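# Phone onto comic book, laptop onto its stand

## Task

Put the phone down so it lies flat with all of it resting on the comic book, and set the closed laptop on the laptop stand with its top side facing up and one of its long edges resting against the stand's lips; when finished, the robot must not be in contact with either object.

## Robot and tools

ROBOT. Two arms, left_arm and right_arm, each with a two-finger gripper. Calibrated bases in the scene frame: left_arm at (+0.031, +0.243, 0) m, right_arm at (-0.029, -0.309, 0) m, both turned only slightly about z. A camera stand sits behind the arms. Images come from cam_head_left and cam_head_right (896x504 each); left and right in those names do not match image sides.

FRAME. Everything uses the scene frame: origin at table-top height, halfway between the nominal bases; +z up, +x away from the robot over the table, +y toward left_arm. A gripper's fingers point along its own +z and separate along its own y. end_effector_position is the spot between the pads, about 1 cm back from the tips. Reported positions and orientations may be off by a few cm; friction and weight can leave a gripper resting centimetres from its command without any contact.

THE 14-NUMBER ROW (used by execute_actions and move). One list covering both arms: first left_arm's seven numbers, then right_arm's seven: dx, dy, dz, rx, ry, rz, opening. All in [-1, 1]. The first six are an offset, not a pose: they count from that arm's Hand target as it stood when the action or move began, along scene axes. 1.0 equals 0.6 m for dx, dy, dz and 180 degrees for rotation; rx, ry, rz form a single rotation vector, turned about the Hand target's position. Repeating the same offset in a later call moves the arm further. Six zeros re-asks for the current Hand target (this also ends a push). The opening is absolute: +1 fully open (0.094 m), -1 closed. An arm you leave alone still needs its current opening resent, since 0 means half open. Each control step clips commanded orientation to 40 degrees from the measured one.

execute_actions(actions, cameras). actions is a list of actions; each action is up to 15 rows, one per 1/30 s step, and a short action repeats its last row to fill 15 steps (0.5 s). Every row in an action counts from the start pose, not from the previous row. An empty actions list returns state plus all images. cameras: list of names, ["all"], or []; an unknown name voids the call.

move(target, speed, blend, opening_speed, grip_force, blocking, cameras). target is one row or a list of up to 15 rows, every row an offset from the same starting Hand targets. The gripper travels in a straight line, with no obstacle avoidance, finishing within 10 s. speed: m/s, 0.002 to 4.3, default 0.25 (rotation up to twice that in rad/s); one value or one per target. blend: corner rounding radius in m per target; 0 stops at each. opening_speed: rate of the commanded opening on the -1..1 scale per second, at least 0.2; use it to close gently. grip_force: newtons per pad, 10 to 50, one value or one per arm; it persists; lower values close slowly. blocking=false returns after about 0.5 s while the move continues. The result adds a move: line: done, off_target, moving, held or fault, plus limits=paced (pose clipped) or limits=held (steps withheld). done means within 10 mm and 2 degrees; neither done nor off_target tells you about contact.

wait(seconds 0 to 10, cameras): lets time pass, arms holding. stop(cameras): brakes a running move. zoom_image(camera, region [x0, y0, x1, y1] in pixels, at most 504 by 504): closer view of the latest image of cam_head_left or cam_head_right. finished_scene(scene): ends the scene (1 or 2); only call it once the goal holds.

RESULTS. Hand target is the last commanded pose after clipping; next offsets count from it, and a gripper often rests short of it. Tool commands lists current openings. grip_measured is the measured opening on the same -1..1 scale; empty it reads slightly wide, and on a firmly gripped hard object a little narrower than the object. It tracks the command, so it does not reveal touch. grip_effort_nm is the gripper motor's averaged effort (negative closing); it holds residue at rest. Joint positions end with finger opening in m; joint torques have offsets and noise, and numbers 3 and 4 wrap at ±28 N m. Joint velocities may be summarised as within noise. Motor temperatures: MOTOR HOT appears at 85 °C; at 100 °C an OVER-TEMPERATURE FAULT drops that arm for 30 to 60 s or more.

Joint ranges (rad): waist -2.880..2.880, shoulder 0..3.142, elbow 0..3.019 (straight at 2.964), wrist pitch -1.693..1.571, wrist yaw -1.571..1.571, wrist roll -2.094..2.094.

CAUTIONS. Nothing may leave the table or be left off it. Avoid drops, releasing moving items, fast impacts and hard presses; faster motion and targets deeper past a contact hit harder. Keep the arms from striking or pinching each other, including closing a gripper on the other arm's fingers. Route paths around an arm's own base. Holding loads, reaching far or pushing at unreachable poses heats motors. Objects may be nudged occasionally. Time and smooth, low-effort motion matter, and time runs while you think.

Each tool is called after "Emit:" by a JSON object that holds its "api" and its "payload".

## Session

Emit:
{"api": "execute_actions", "payload": {"actions": []}}

Emit:
{"api": "zoom_image", "payload": {"camera": "cam_head_left", "region": [150, 150, 480, 400]}}

Emit:
{"api": "zoom_image", "payload": {"camera": "cam_head_left", "region": [460, 150, 740, 400]}}

Scene clock: 0.00 s.
left_arm: end_effector_position=(+0.5763, +0.0326, +0.2204) grip_measured=+1.000 grip_effort_nm=n/a end_effector_quat_wxyz=(+0.373, -0.189, +0.872, +0.255) | right_arm: end_effector_position=(+0.2774, -0.6662, +0.2410) grip_measured=+1.000 grip_effort_nm=n/a end_effector_quat_wxyz=(+0.133, +0.606, +0.784, +0.005)
Joint positions: left_arm=[-0.635 1.765 1.519 -1.122 -0.923 -0.933 0.094] | right_arm=[-0.891 1.406 1.314 -1.221 -0.069 0.44 0.094]
Joint velocities: within noise
Joint torques (N m): no reading
Motor temperatures (°C): left_arm=[22 25 36 24 27 23 28] | right_arm=[26 32 32 25 24 23 25]
Heat: left arm: hottest elbow 36 °C; right arm: hottest shoulder 32 °C.
Hand target: left_arm +0.5824, +0.0285, +0.2385; +0.386, -0.198, +0.868, +0.242 | right_arm +0.2821, -0.6719, +0.2485; +0.142, +0.605, +0.783, +0.003
Tool commands: left_gripper/opening=+1.0 right_gripper/opening=+1.0

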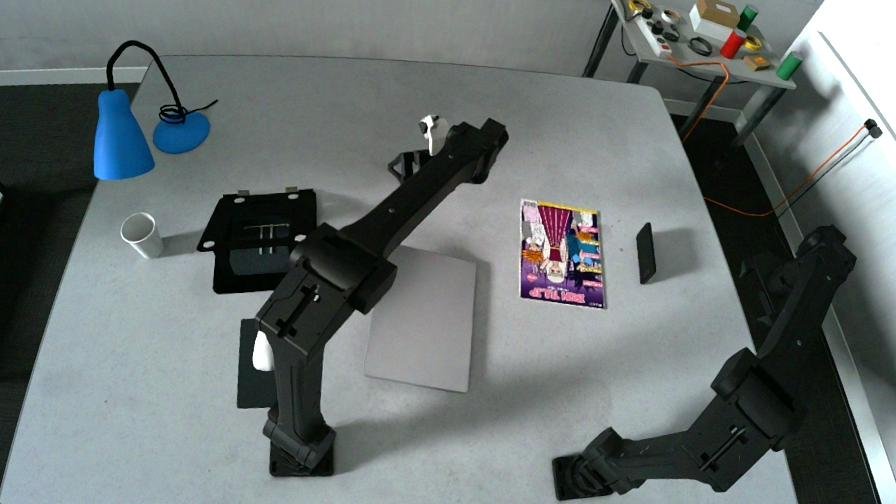

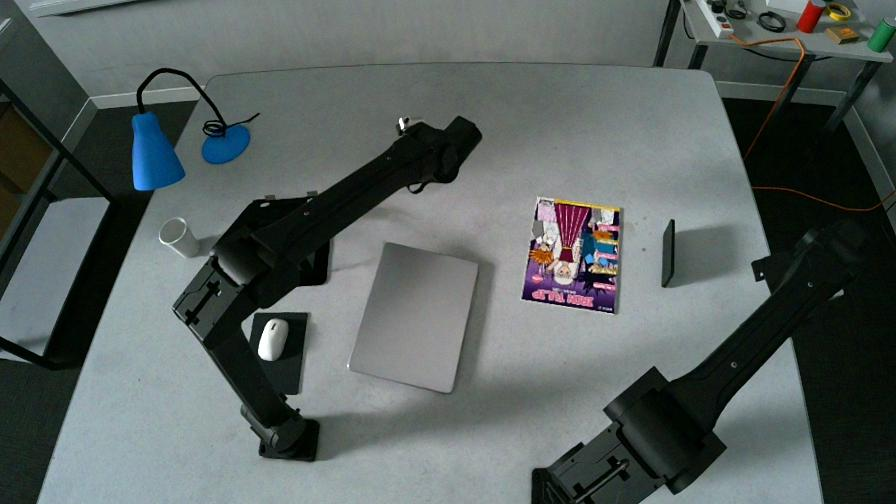

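Scaled by 1.527.

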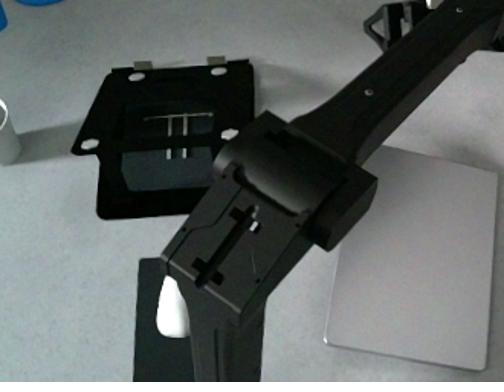

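Scaled by 1.800.

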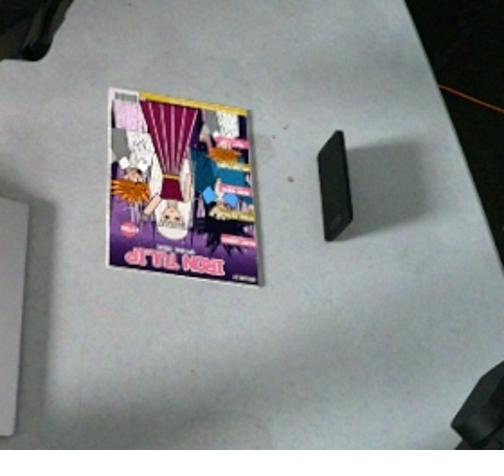

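Emit:
{"api": "move", "payload": {"target": [[0,0,0,0,0,0,1, 0.342,0.198,-0.19,0.0055,0.096,0.3665,1]], "speed": 0.4, "grip_force": [50,20], "cameras": ["all"]}}

Emit:
{"api": "zoom_image", "payload": {"camera": "cam_head_left", "region": [590, 180, 710, 290]}}

Emit:
{"api": "zoom_image", "payload": {"camera": "cam_head_right", "region": [600, 180, 720, 290]}}

Scene clock: 17.07 s.
left_arm: end_effector_position=(+0.5763, +0.0326, +0.2204) grip_measured=+1.000 grip_effort_nm=0.02 end_effector_quat_wxyz=(+0.373, -0.189, +0.872, +0.255) | right_arm: end_effector_position=(+0.4706, -0.5468, +0.1303) grip_measured=+1.000 grip_effort_nm=-0.01 end_effector_quat_wxyz=(-0.007, +0.084, +0.996, +0.003)
Joint positions: left_arm=[-0.635 1.765 1.519 -1.122 -0.923 -0.933 0.094] | right_arm=[-0.449 1.839 1.576 -1.322 -0.001 -0.275 0.094]
Joint torques (N m): left_arm=[-0.91 -18.9 12.79 0.79 -0.6 -0.03] | right_arm=[0.79 -18.84 12.57 -0.36 0.07 0.09]
Heat: left arm: hottest elbow 38 °C; right arm: hottest elbow 35 °C.
Hand target: left_arm +0.5824, +0.0285, +0.2385; +0.386, -0.198, +0.868, +0.242 | right_arm +0.4872, -0.5530, +0.1345; +0.000, +0.078, +0.997, +0.000
Off the commanded pose: left_arm 0.020 m, 2 deg | right_arm 0.018 m, 1 deg.
grip_force (N): 50, 20
move: off_target (left_arm, right_arm)

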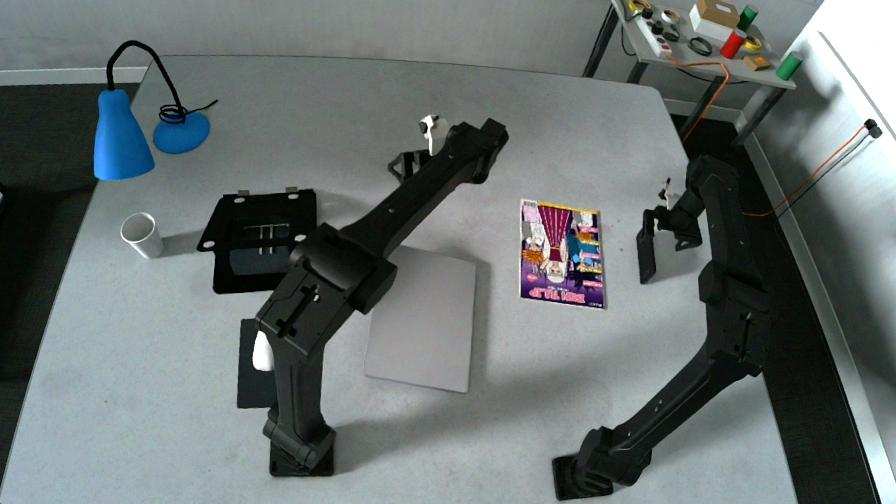

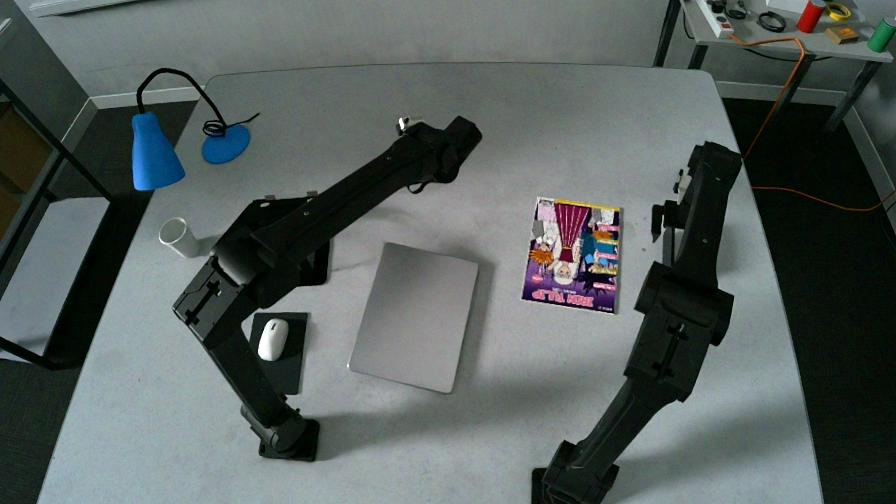

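Scaled by 4.200.

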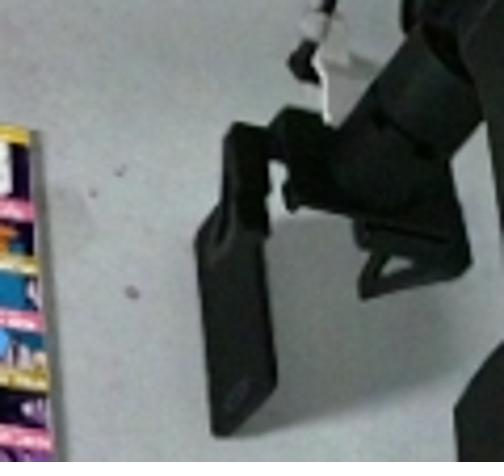

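Scaled by 4.200.

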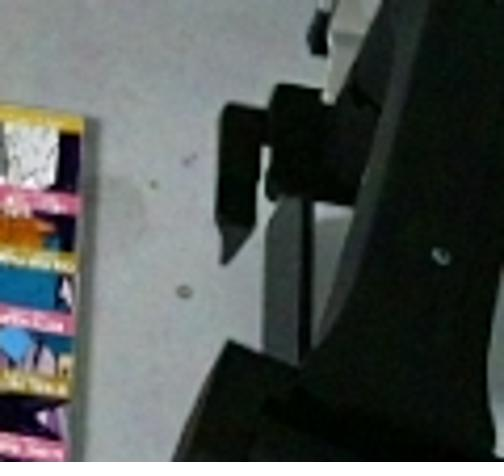

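Emit:
{"api": "move", "payload": {"target": [[0,0,0,0,0,0,1, 0.033,0.0,-0.12,0,0,0,1],[0,0,0,0,0,0,1, 0.033,0.0,-0.12,0,0,0,-1]], "speed": 0.15, "opening_speed": 0.4, "cameras": ["all"]}}

Emit:
{"api": "zoom_image", "payload": {"camera": "cam_head_left", "region": [590, 180, 710, 290]}}

Scene clock: 32.23 s.
left_arm: end_effector_position=(+0.5763, +0.0326, +0.2204) grip_measured=+1.000 grip_effort_nm=0.02 end_effector_quat_wxyz=(+0.373, -0.189, +0.872, +0.255) | right_arm: end_effector_position=(+0.4953, -0.5561, +0.0704) grip_measured=-0.823 grip_effort_nm=-0.47 end_effector_quat_wxyz=(-0.003, +0.081, +0.997, +0.000)
Joint positions: left_arm=[-0.635 1.765 1.519 -1.122 -0.923 -0.933 0.094] | right_arm=[-0.444 1.949 1.576 -1.203 0.002 -0.276 0.008]
Joint torques (N m): left_arm=[-1.32 -19.49 12.81 0.66 -0.53 -0.02] | right_arm=[1.49 -20.95 9.59 0.49 -0.03 0.21]
Motor temperatures (°C): left_arm=[22 28 39 24 27 23 28] | right_arm=[26 33 37 25 24 23 25]
Heat: left arm: hottest elbow 39 °C; right arm: hottest elbow 37 °C.
Hand target: left_arm +0.5824, +0.0285, +0.2385; +0.386, -0.198, +0.868, +0.242 | right_arm +0.5070, -0.5532, +0.0625; +0.000, +0.078, +0.997, +0.000
Off the commanded pose: left_arm 0.020 m, 2 deg | right_arm 0.014 m, 0 deg.
grip_force (N): 50, 20
move: off_target (left_arm, right_arm); target 2's new opening was sent with right_arm's hand 0.014 m and 0 deg from that target

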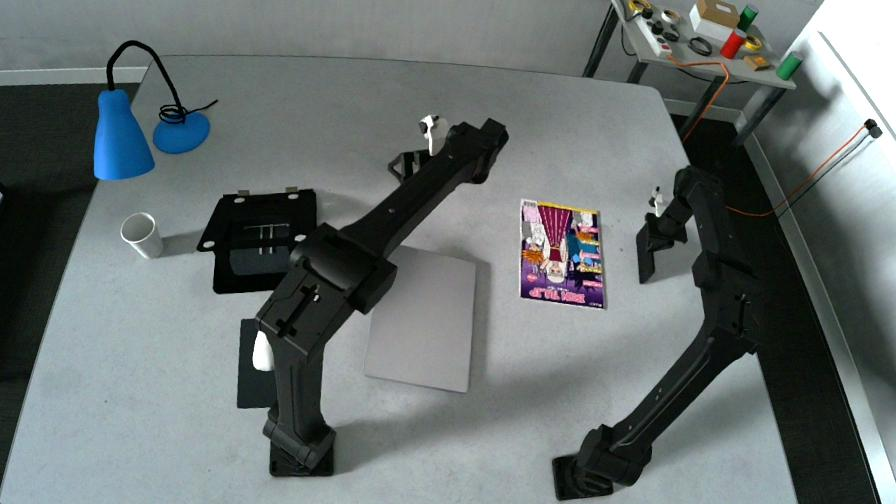

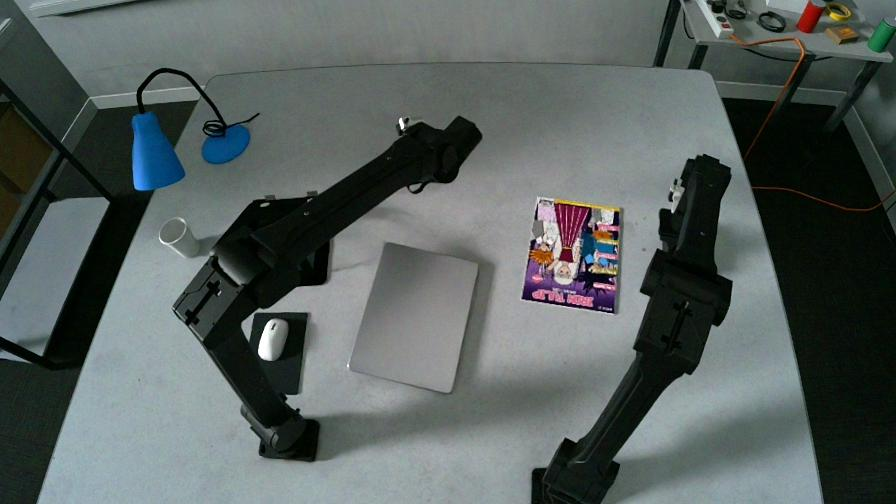

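Scaled by 4.200.

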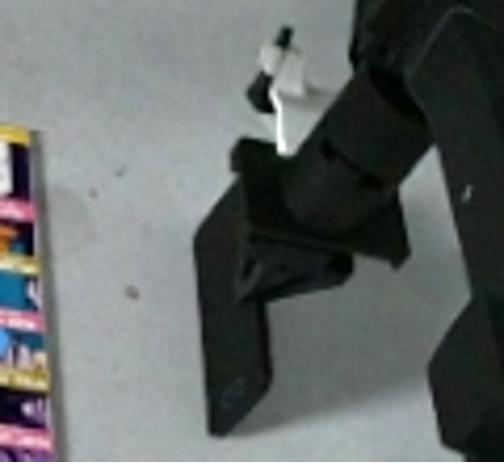

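Emit:
{"api": "move", "payload": {"target": [[0,0,0,0,0,0,1, 0,0,0.2,0,0,0,-1],[0,0,0,0,0,0,1, -0.053,0.347,0.17,-0.286,-0.244,0.493,-1],[0,0,0,0,0,0,1, -0.053,0.347,0.0,-0.286,-0.244,0.493,-1]], "speed": [0.3,0.3,0.12], "blend": [0.03,0,0], "cameras": ["all"]}}

Emit:
{"api": "zoom_image", "payload": {"camera": "cam_head_left", "region": [500, 180, 640, 320]}}

Emit:
{"api": "zoom_image", "payload": {"camera": "cam_head_right", "region": [500, 180, 640, 320]}}

Scene clock: 45.77 s.
left_arm: end_effector_position=(+0.5763, +0.0326, +0.2204) grip_measured=+1.000 grip_effort_nm=0.03 end_effector_quat_wxyz=(+0.373, -0.189, +0.872, +0.255) | right_arm: end_effector_position=(+0.4729, -0.3497, +0.0622) grip_measured=-0.825 grip_effort_nm=-0.48 end_effector_quat_wxyz=(-0.349, +0.609, -0.620, +0.351)
Joint positions: left_arm=[-0.635 1.765 1.519 -1.122 -0.923 -0.933 0.094] | right_arm=[-0.113 1.555 0.557 0.46 -0.082 -1.613 0.008]
Joint torques (N m): left_arm=[-1.26 -19.02 12.75 0.69 -0.59 -0.01] | right_arm=[1.26 -12.1 5.75 2.44 -0.13 0.16]
Heat: left arm: hottest elbow 40 °C; right arm: hottest elbow 38 °C.
Hand target: left_arm +0.5824, +0.0285, +0.2385; +0.386, -0.198, +0.868, +0.242 | right_arm +0.4753, -0.3449, +0.0627; -0.355, +0.611, -0.612, +0.356
Off the commanded pose: left_arm 0.020 m, 2 deg | right_arm 0.005 m, 1 deg.
grip_force (N): 50, 20
move: off_target (left_arm)

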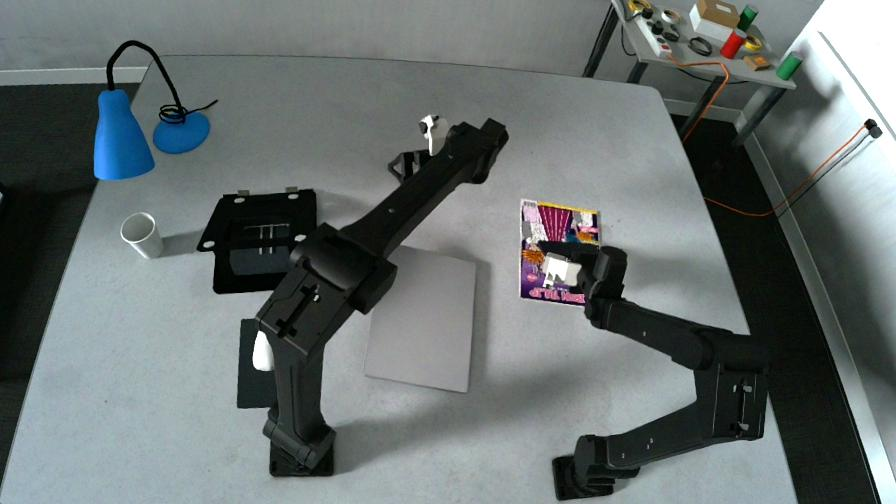

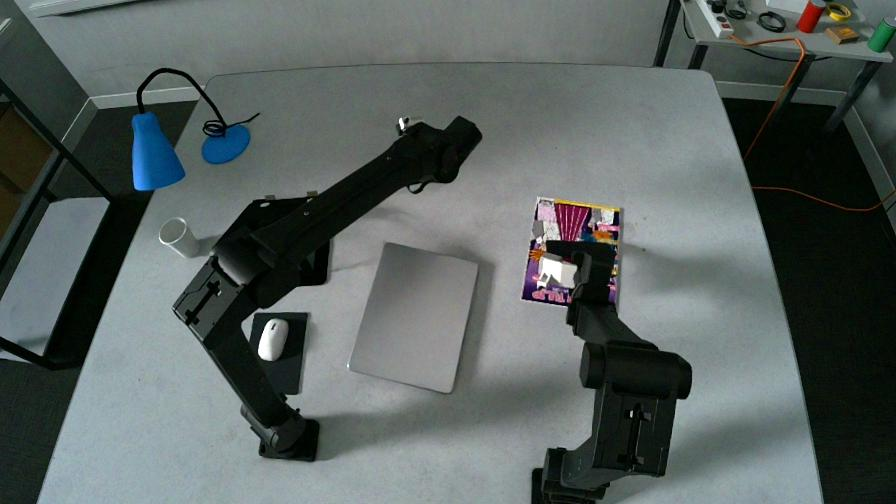

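Scaled by 3.600.

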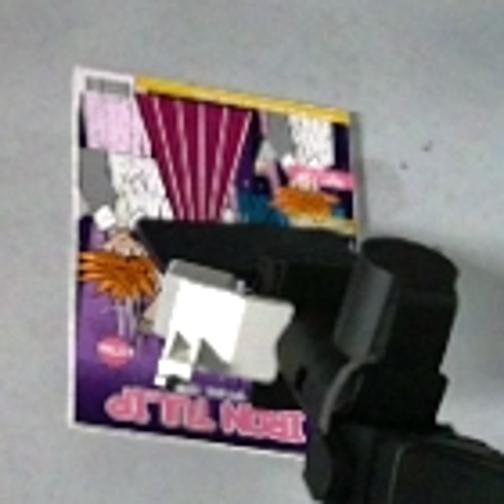

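Scaled by 3.600.

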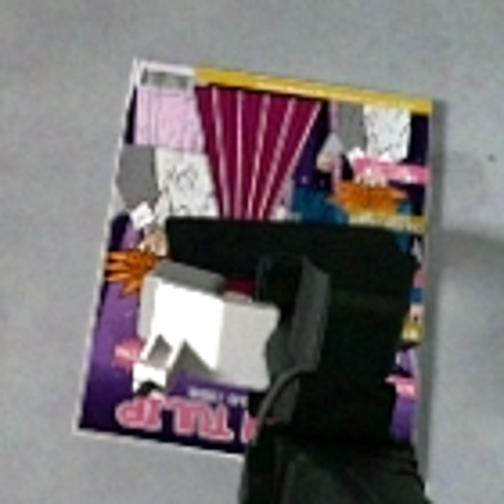

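Emit:
{"api": "move", "payload": {"target": [[0,0,0,0,0,0,1, 0.015,0.022,0.0,0,0,0,-1],[0,0,0,0,0,0,1, 0.015,0.022,-0.035,0,-0.06,0,-1],[0,0,0,0,0,0,1, 0.015,0.022,-0.046,0,-0.06,0,-1]], "speed": [0.1,0.08,0.04]}}

Scene clock: 52.57 s.
left_arm: end_effector_position=(+0.5763, +0.0326, +0.2204) grip_measured=+1.000 grip_effort_nm=0.03 end_effector_quat_wxyz=(+0.373, -0.189, +0.872, +0.255) | right_arm: end_effector_position=(+0.4844, -0.3368, +0.0375) grip_measured=-0.825 grip_effort_nm=-0.48 end_effector_quat_wxyz=(-0.404, +0.576, -0.579, +0.412)
Joint positions: left_arm=[-0.635 1.765 1.519 -1.122 -0.923 -0.933 0.094] | right_arm=[-0.077 1.786 0.511 0.934 -0.056 -1.599 0.008]
Joint torques (N m): left_arm=[-1.2 -19.37 12.72 0.81 -0.61 -0.01] | right_arm=[1.14 -12.86 3.81 2.76 -0.09 0.29]
Heat: left arm: hottest elbow 40 °C; right arm: hottest elbow 37 °C.
Hand target: left_arm +0.5824, +0.0285, +0.2385; +0.386, -0.198, +0.868, +0.242 | right_arm +0.4842, -0.3318, +0.0349; -0.410, +0.575, -0.576, +0.411
Off the commanded pose: left_arm 0.020 m, 2 deg | right_arm 0.006 m, 1 deg.
grip_force (N): 50, 20
move: off_target (left_arm)

Emit:
{"api": "move", "payload": {"target": [[0,0,0,0,0,0,1, 0,0,0.006,0,0,0,-0.66],[0,0,0,0,0,0,1, -0.17,0,0.01,0,0,0,-0.66]], "speed": [0.05,0.1], "opening_speed": 0.5, "cameras": ["all"]}}

Emit:
{"api": "zoom_image", "payload": {"camera": "cam_head_left", "region": [500, 180, 640, 320]}}

Emit:
{"api": "zoom_image", "payload": {"camera": "cam_head_right", "region": [500, 180, 640, 320]}}

Scene clock: 58.80 s.
left_arm: end_effector_position=(+0.5763, +0.0326, +0.2204) grip_measured=+1.000 grip_effort_nm=0.02 end_effector_quat_wxyz=(+0.373, -0.189, +0.872, +0.255) | right_arm: end_effector_position=(+0.3842, -0.3269, +0.0338) grip_measured=-0.661 grip_effort_nm=0.06 end_effector_quat_wxyz=(-0.407, +0.583, -0.577, +0.402)
Joint positions: left_arm=[-0.635 1.765 1.519 -1.122 -0.923 -0.933 0.094] | right_arm=[-0.08 1.688 0.241 1.092 -0.079 -1.599 0.016]
Joint torques (N m): left_arm=[-1.49 -19.49 12.71 0.73 -0.58 -0.04] | right_arm=[-0.32 -11.58 1.77 2.22 -0.1 0.22]
Heat: left arm: hottest elbow 40 °C; right arm: hottest elbow 37 °C.
Hand target: left_arm +0.5824, +0.0285, +0.2385; +0.386, -0.198, +0.868, +0.242 | right_arm +0.3821, -0.3317, +0.0408; -0.411, +0.575, -0.576, +0.411
Off the commanded pose: left_arm 0.020 m, 2 deg | right_arm 0.009 m, 1 deg.
grip_force (N): 50, 20
move: off_target (left_arm)

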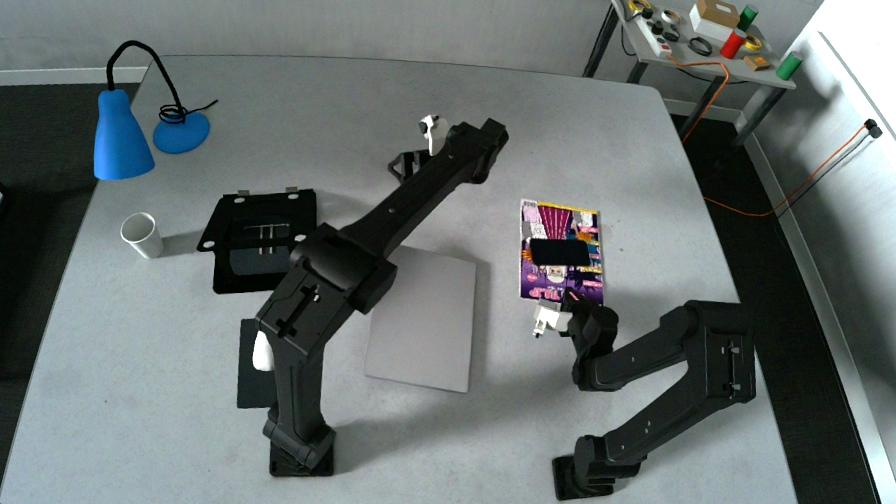

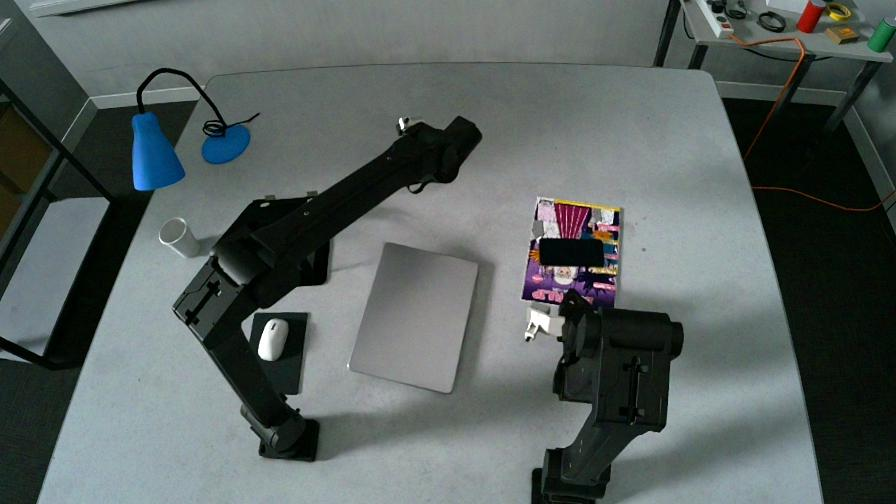

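Scaled by 3.600.

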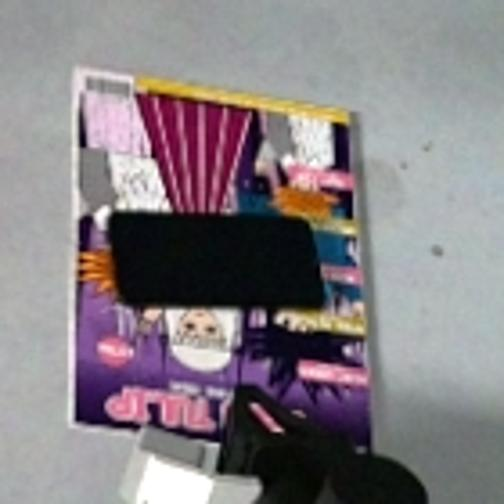

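Scaled by 3.600.

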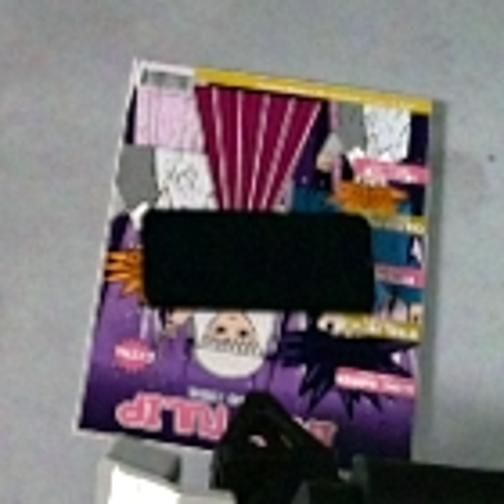

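Emit:
{"api": "move", "payload": {"target": [[-0.496,0.2275,-0.08,-0.161,0.257,-0.132,-1, -0.1,0.0,0.15,0,0,0,-0.66],[-0.496,0.2275,-0.235,-0.161,0.257,-0.132,-1, -0.02,0.1,0.2,0,0.4,0,-1],[-0.496,0.2275,-0.347,-0.161,0.257,-0.132,-1, -0.02,0.1,0.2,0,0.4,0,-1]], "speed": [0.35,0.2,0.15], "blend": [0.02,0.02,0], "grip_force": [50,50], "cameras": ["all"]}}

Emit:
{"api": "zoom_image", "payload": {"camera": "cam_head_left", "region": [300, 220, 540, 410]}}

Emit:
{"api": "zoom_image", "payload": {"camera": "cam_head_right", "region": [300, 220, 540, 410]}}

Scene clock: 93.40 s.
left_arm: end_effector_position=(+0.2847, +0.1614, +0.0348) grip_measured=-0.981 grip_effort_nm=-1.01 end_effector_quat_wxyz=(+0.003, +0.002, +1.000, +0.001) | right_arm: end_effector_position=(+0.3512, -0.2786, +0.1493) grip_measured=-0.991 grip_effort_nm=-0.49 end_effector_quat_wxyz=(+0.015, +0.705, -0.709, -0.012)
Joint positions: left_arm=[-0.339 1.227 0.59 -0.928 -0.003 -0.306 0.001] | right_arm=[0.077 1.408 1.094 -1.295 0.001 -1.483 0]
Joint torques (N m): left_arm=[-0.15 -7.65 7.66 0.85 0.07 0.1] | right_arm=[1.44 -11.4 12.34 -0.32 -0.11 0.22]
Heat: left arm: hottest elbow 41 °C; right arm: hottest elbow 36 °C.
Hand target: left_arm +0.2847, +0.1650, +0.0303; +0.001, +0.000, +1.000, +0.000 | right_arm +0.3701, -0.2718, +0.1608; +0.006, +0.707, -0.707, -0.005
Off the commanded pose: left_arm 0.006 m, 0 deg | right_arm 0.023 m, 1 deg.
move: off_target (right_arm); blend cut to 0 m at target 2; target 2's new opening was sent with right_arm's hand 0.023 m and 1 deg from that target

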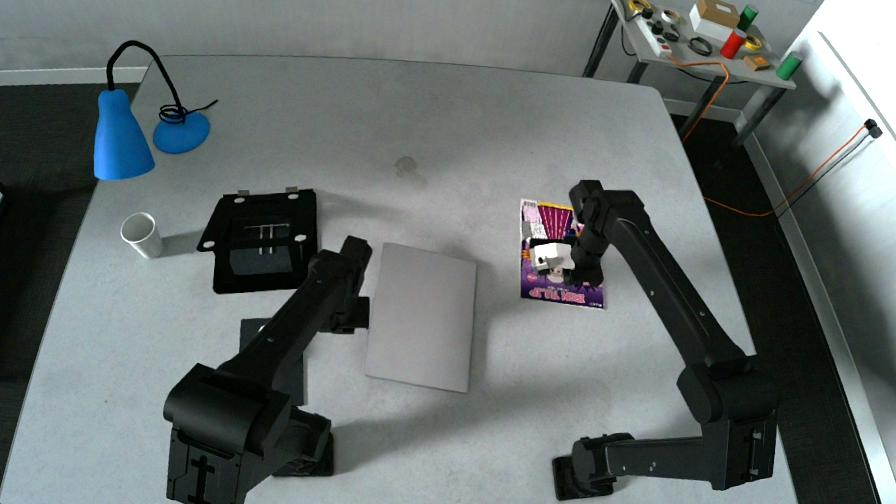

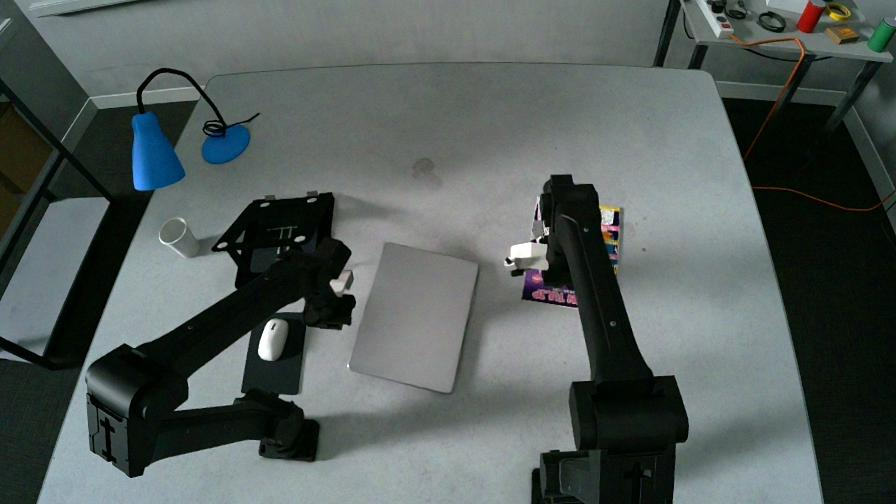

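Scaled by 2.100.

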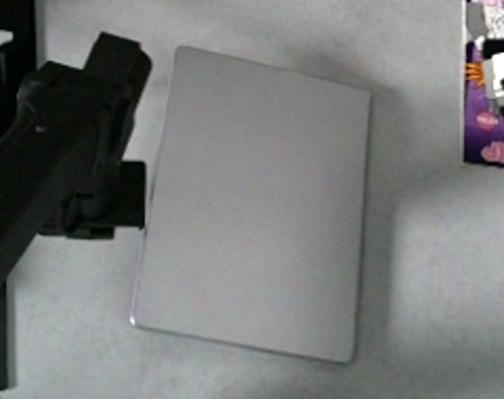

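Scaled by 2.100.

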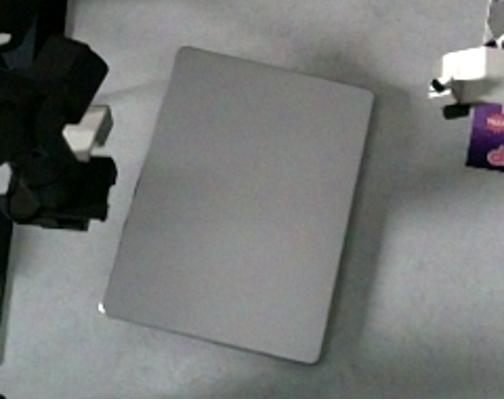

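Emit:
{"api": "move", "payload": {"target": [[0.0,0,-0.025,0,0,0,-1, 0,0,0,0,0,0,-1],[0.0,-0.21,-0.025,0,0,0,-1, 0,0,0,0,0,0,-1]], "speed": [0.1,0.07], "cameras": ["all"]}}

Emit:
{"api": "zoom_image", "payload": {"camera": "cam_head_left", "region": [300, 220, 540, 410]}}

Emit:
{"api": "zoom_image", "payload": {"camera": "cam_head_right", "region": [300, 220, 540, 410]}}

Scene clock: 98.83 s.
left_arm: end_effector_position=(+0.2682, +0.0657, +0.0098) grip_measured=-0.981 grip_effort_nm=-0.99 end_effector_quat_wxyz=(-0.012, -0.009, +1.000, +0.017) | right_arm: end_effector_position=(+0.3512, -0.2786, +0.1493) grip_measured=-0.991 grip_effort_nm=-0.49 end_effector_quat_wxyz=(+0.015, +0.705, -0.709, -0.012)
Joint positions: left_arm=[-0.675 1.399 0.659 -0.87 -0.012 -0.664 0.001] | right_arm=[0.077 1.408 1.094 -1.295 0.001 -1.483 0]
Joint torques (N m): left_arm=[-3.84 -6.95 12.51 0.83 0.4 -0.14] | right_arm=[1.38 -11.28 12.31 -0.32 -0.11 0.22]
Heat: left arm: hottest elbow 41 °C; right arm: hottest elbow 37 °C.
Hand target: left_arm +0.2847, +0.0390, +0.0154; +0.001, +0.000, +1.000, +0.000 | right_arm +0.3701, -0.2718, +0.1608; +0.006, +0.707, -0.707, -0.005
Off the commanded pose: left_arm 0.032 m, 3 deg | right_arm 0.023 m, 1 deg.
move: off_target (left_arm, right_arm)

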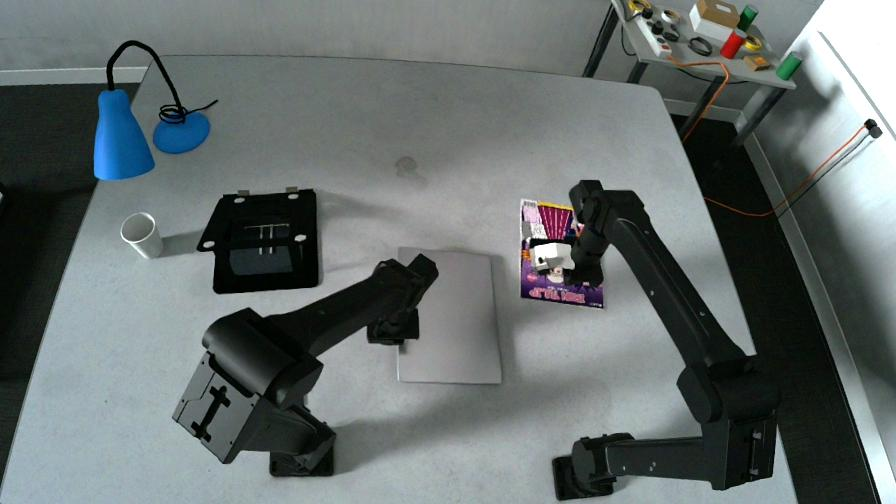

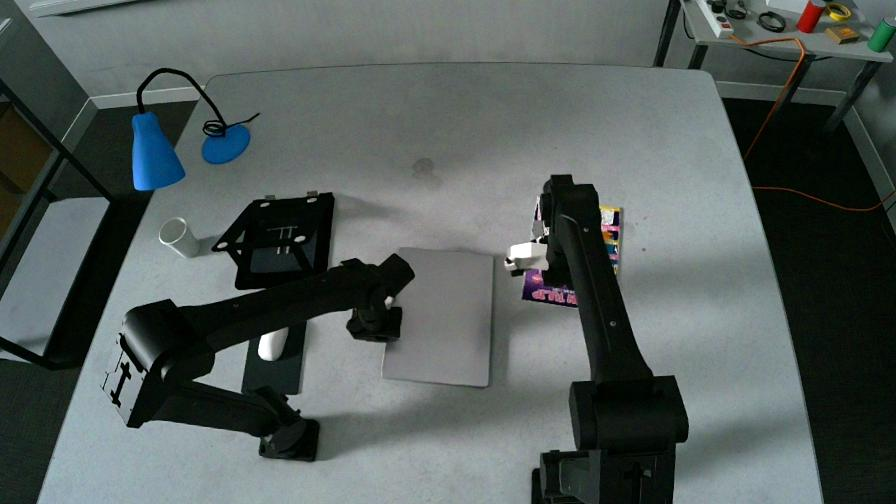

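Scaled by 2.100.

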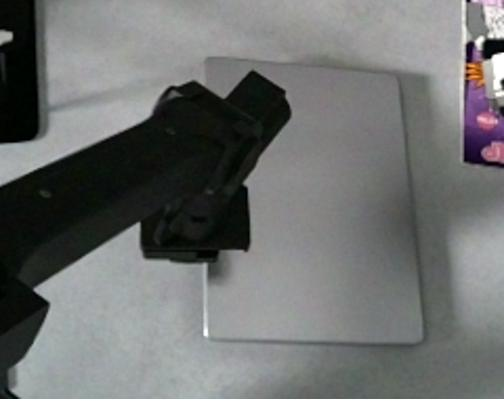

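Scaled by 2.100.

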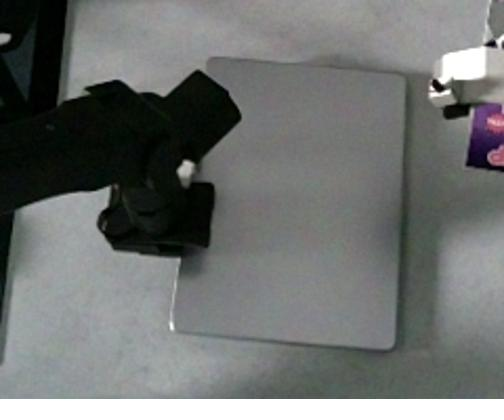

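Emit:
{"api": "move", "payload": {"target": [[0.0,0.1,0.1,0,0,0,-1, -0.04,0,-0.1,0,0,0,-1],[0.045,0.135,0.19,-0.333,0,0,0.4, -0.04,0,-0.25,0,0,0,-1],[0.045,0.135,0.035,-0.333,0,0,0.4, -0.04,0.165,-0.25,0,0,0,-1]], "speed": [0.2,0.25,0.12], "blend": [0.02,0,0], "cameras": ["all"]}}

Emit:
{"api": "zoom_image", "payload": {"camera": "cam_head_left", "region": [300, 220, 540, 410]}}

Emit:
{"api": "zoom_image", "payload": {"camera": "cam_head_right", "region": [300, 220, 540, 410]}}

Scene clock: 115.57 s.
left_arm: end_effector_position=(+0.3126, +0.1169, +0.0395) grip_measured=+0.398 grip_effort_nm=0.13 end_effector_quat_wxyz=(-0.001, +0.005, +0.867, -0.498) | right_arm: end_effector_position=(+0.3303, -0.1826, +0.0113) grip_measured=-0.991 grip_effort_nm=-0.49 end_effector_quat_wxyz=(+0.010, +0.707, -0.707, -0.007)
Joint positions: left_arm=[0.059 1.532 0.579 -0.782 1.034 0.193 0.066] | right_arm=[0.334 1.59 0.881 -0.886 -0.004 -1.231 0]
Joint torques (N m): left_arm=[0.32 -9.41 5.14 0.4 0.65 0.14] | right_arm=[1.32 -11.46 9.73 0.08 -0.07 0.19]
Heat: left arm: hottest elbow 40 °C; right arm: hottest elbow 39 °C.
Hand target: left_arm +0.3118, +0.1200, +0.0363; +0.001, +0.000, +0.866, -0.500 | right_arm +0.3462, -0.1727, +0.0109; +0.006, +0.707, -0.707, -0.005
Off the commanded pose: left_arm 0.004 m, 1 deg | right_arm 0.019 m, 0 deg.
move: off_target (right_arm)

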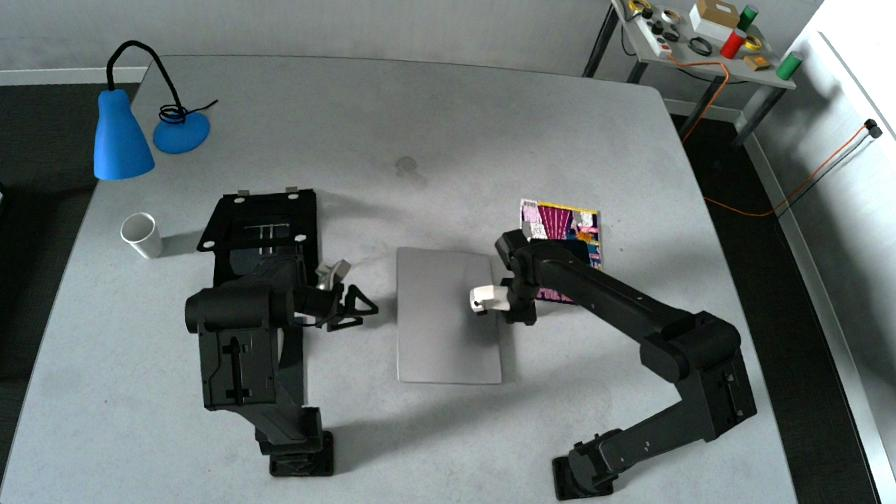

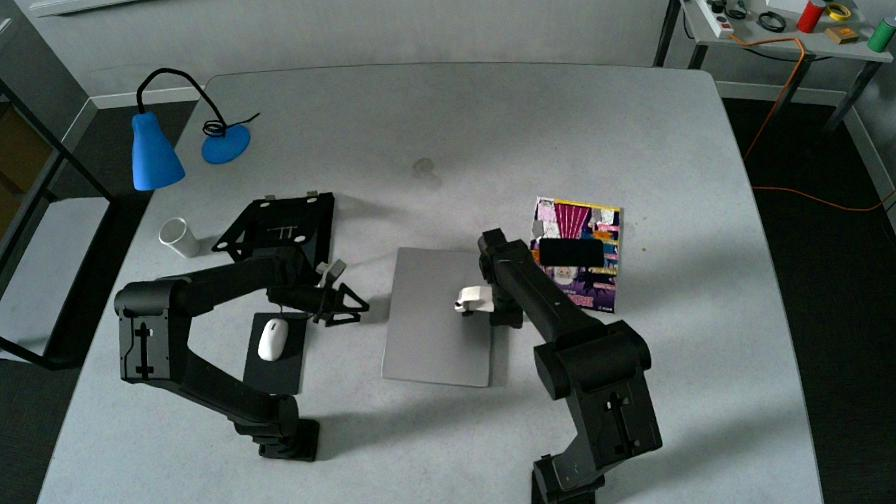

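Scaled by 2.100.

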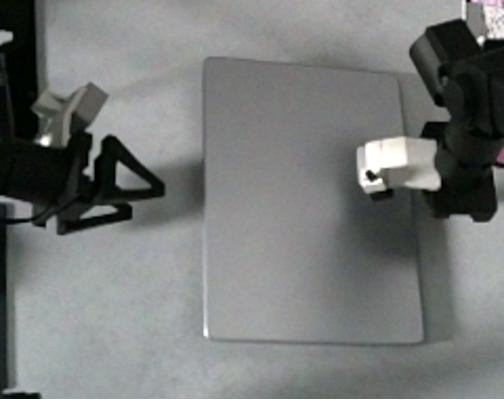

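Scaled by 2.100.

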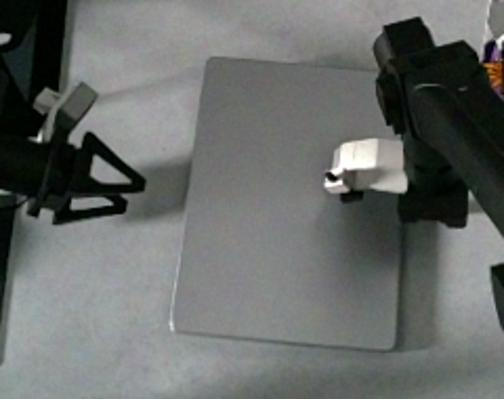

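Emit:
{"api": "move", "payload": {"target": [[0.045,0,-0.012,0,0,0,0.4, 0.0,0.0,0,0,0,0,-1],[0.045,-0.08,-0.012,0,0,0,0.4, 0.0,0.0,0,0,0,0,-1],[0.05,-0.13,-0.01,0,0,0,0.4, 0.0,0.01,0,0,0,0,-1]], "speed": [0.08,0.05,0.04], "blend": [0.0,0.01,0], "cameras": ["all"]}}

Emit:
{"api": "zoom_image", "payload": {"camera": "cam_head_left", "region": [300, 220, 540, 410]}}

Emit:
{"api": "zoom_image", "payload": {"camera": "cam_head_right", "region": [300, 220, 540, 410]}}

Scene clock: 124.63 s.
left_arm: end_effector_position=(+0.3506, +0.0461, +0.0353) grip_measured=+0.398 grip_effort_nm=0.13 end_effector_quat_wxyz=(+0.007, -0.003, +0.863, -0.505) | right_arm: end_effector_position=(+0.3318, -0.1785, +0.0113) grip_measured=-0.991 grip_effort_nm=-0.49 end_effector_quat_wxyz=(+0.010, +0.704, -0.710, -0.006)
Joint positions: left_arm=[-0.168 1.568 0.587 -0.321 1.038 -0.299 0.066] | right_arm=[0.342 1.595 0.888 -0.886 -0.004 -1.216 0]
Joint torques (N m): left_arm=[-2.78 -11.28 4.6 1.05 -0.01 0.02] | right_arm=[1.67 -11.75 9.68 0.02 -0.08 0.22]
Heat: left arm: hottest elbow 40 °C; right arm: hottest elbow 39 °C.
Hand target: left_arm +0.3417, +0.0419, +0.0303; +0.000, +0.000, +0.866, -0.500 | right_arm +0.3462, -0.1669, +0.0108; +0.006, +0.707, -0.707, -0.005
Off the commanded pose: left_arm 0.011 m, 1 deg | right_arm 0.019 m, 1 deg.
move: off_target (left_arm, right_arm)

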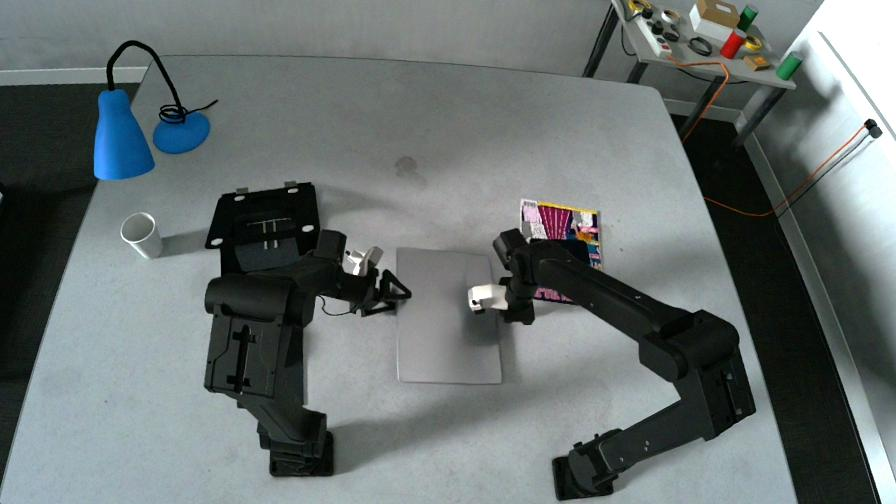

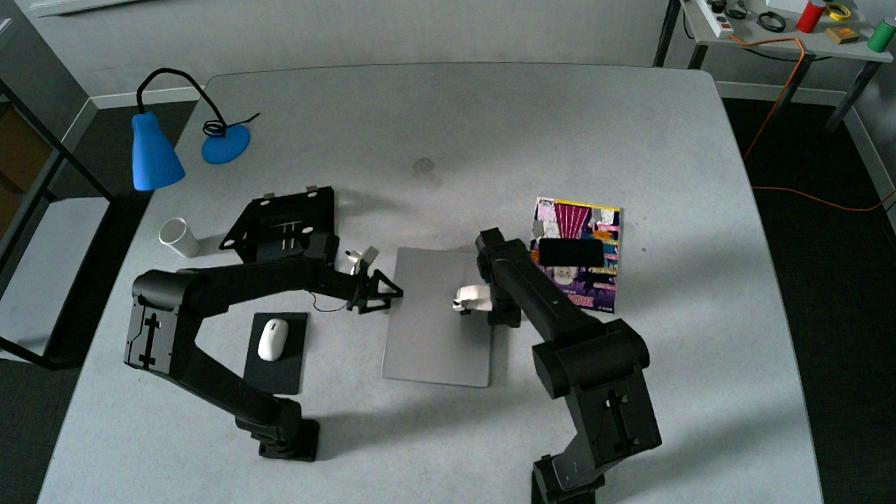

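Scaled by 2.100.

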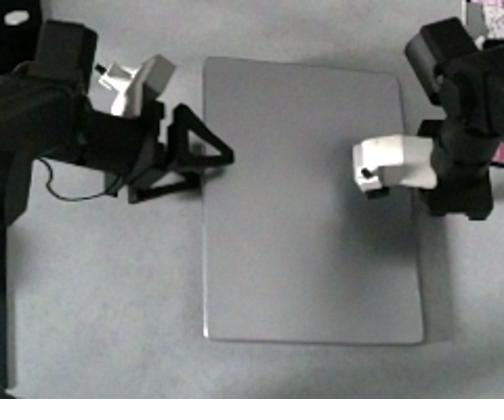

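Scaled by 2.100.

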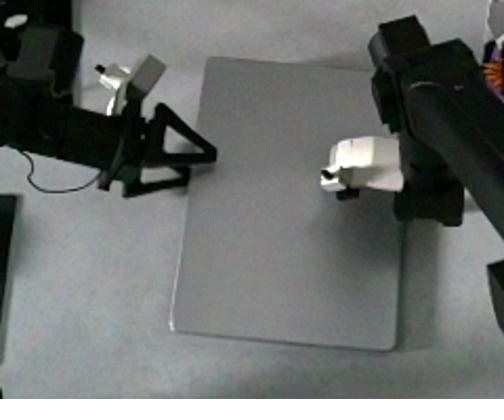

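Emit:
{"api": "move", "payload": {"target": [[-0.01,-0.09,-0.004,0,0,0,0.4, 0.0,0.02,0,0,0,0,-1]], "speed": 0.04, "cameras": ["all"]}}

Emit:
{"api": "zoom_image", "payload": {"camera": "cam_head_left", "region": [300, 220, 540, 410]}}

Emit:
{"api": "zoom_image", "payload": {"camera": "cam_head_right", "region": [300, 220, 540, 410]}}

Scene clock: 129.53 s.
left_arm: end_effector_position=(+0.3524, +0.0063, +0.0361) grip_measured=+0.398 grip_effort_nm=0.13 end_effector_quat_wxyz=(+0.018, -0.020, +0.865, -0.502) | right_arm: end_effector_position=(+0.3325, -0.1693, +0.0113) grip_measured=-0.991 grip_effort_nm=-0.49 end_effector_quat_wxyz=(+0.011, +0.704, -0.711, -0.003)
Joint positions: left_arm=[-0.294 1.557 0.549 -0.055 0.967 -0.582 0.066] | right_arm=[0.367 1.604 0.898 -0.888 0.002 -1.189 0]
Joint torques (N m): left_arm=[-5.54 -9.41 5.18 1.63 0.26 -0.04] | right_arm=[1.85 -11.69 9.83 -0.02 -0.3 0.22]
Heat: left arm: hottest elbow 39 °C; right arm: hottest elbow 39 °C.
Hand target: left_arm +0.3358, -0.0120, +0.0279; +0.000, +0.000, +0.866, -0.500 | right_arm +0.3462, -0.1548, +0.0108; +0.006, +0.707, -0.707, -0.005
Off the commanded pose: left_arm 0.026 m, 3 deg | right_arm 0.020 m, 1 deg.
move: off_target (left_arm, right_arm)

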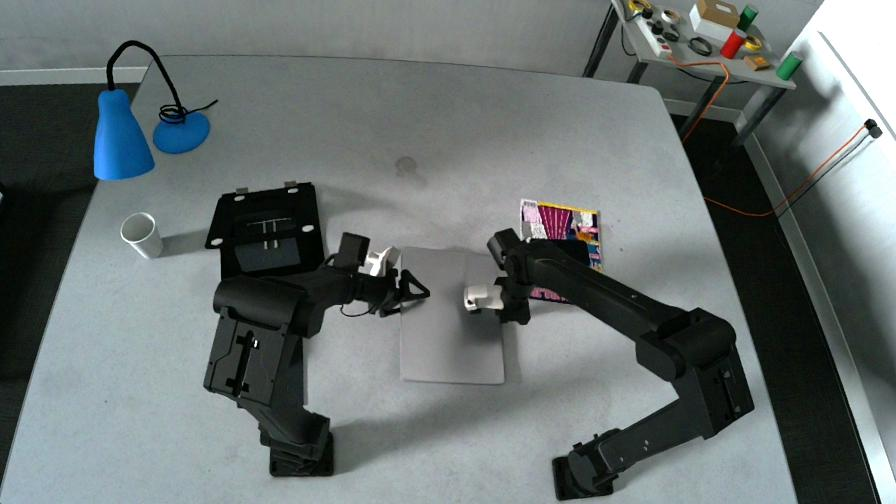

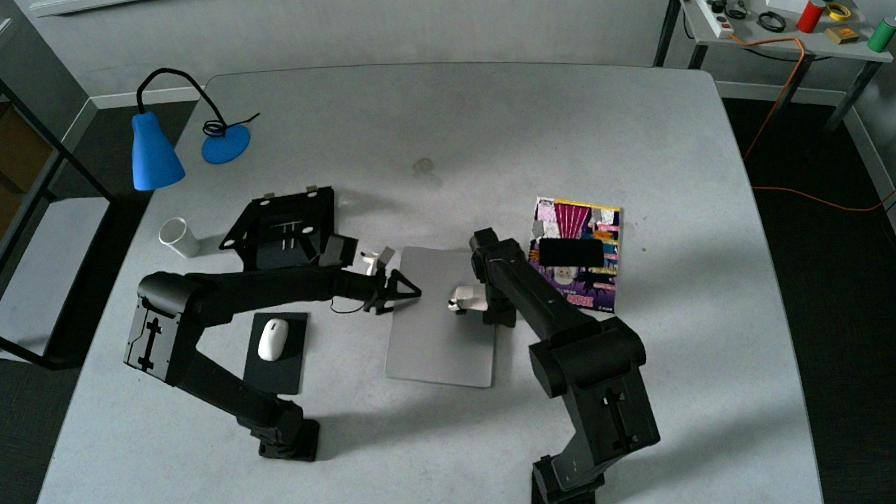

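Scaled by 2.100.

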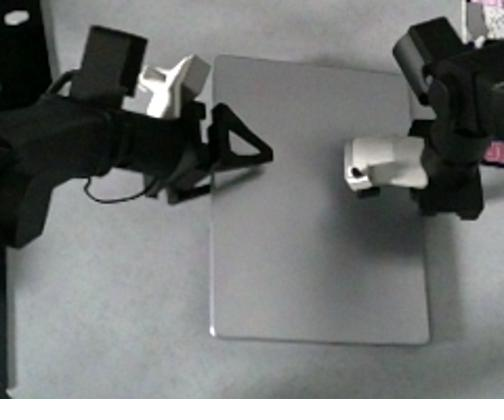

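Scaled by 2.100.

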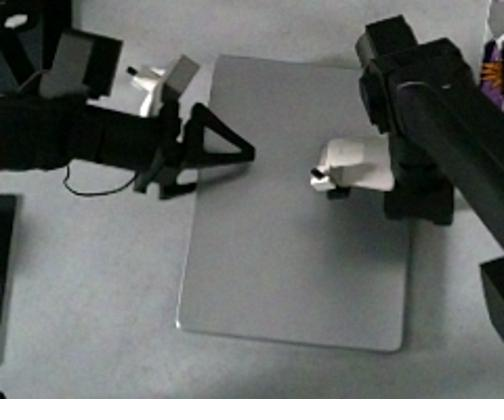

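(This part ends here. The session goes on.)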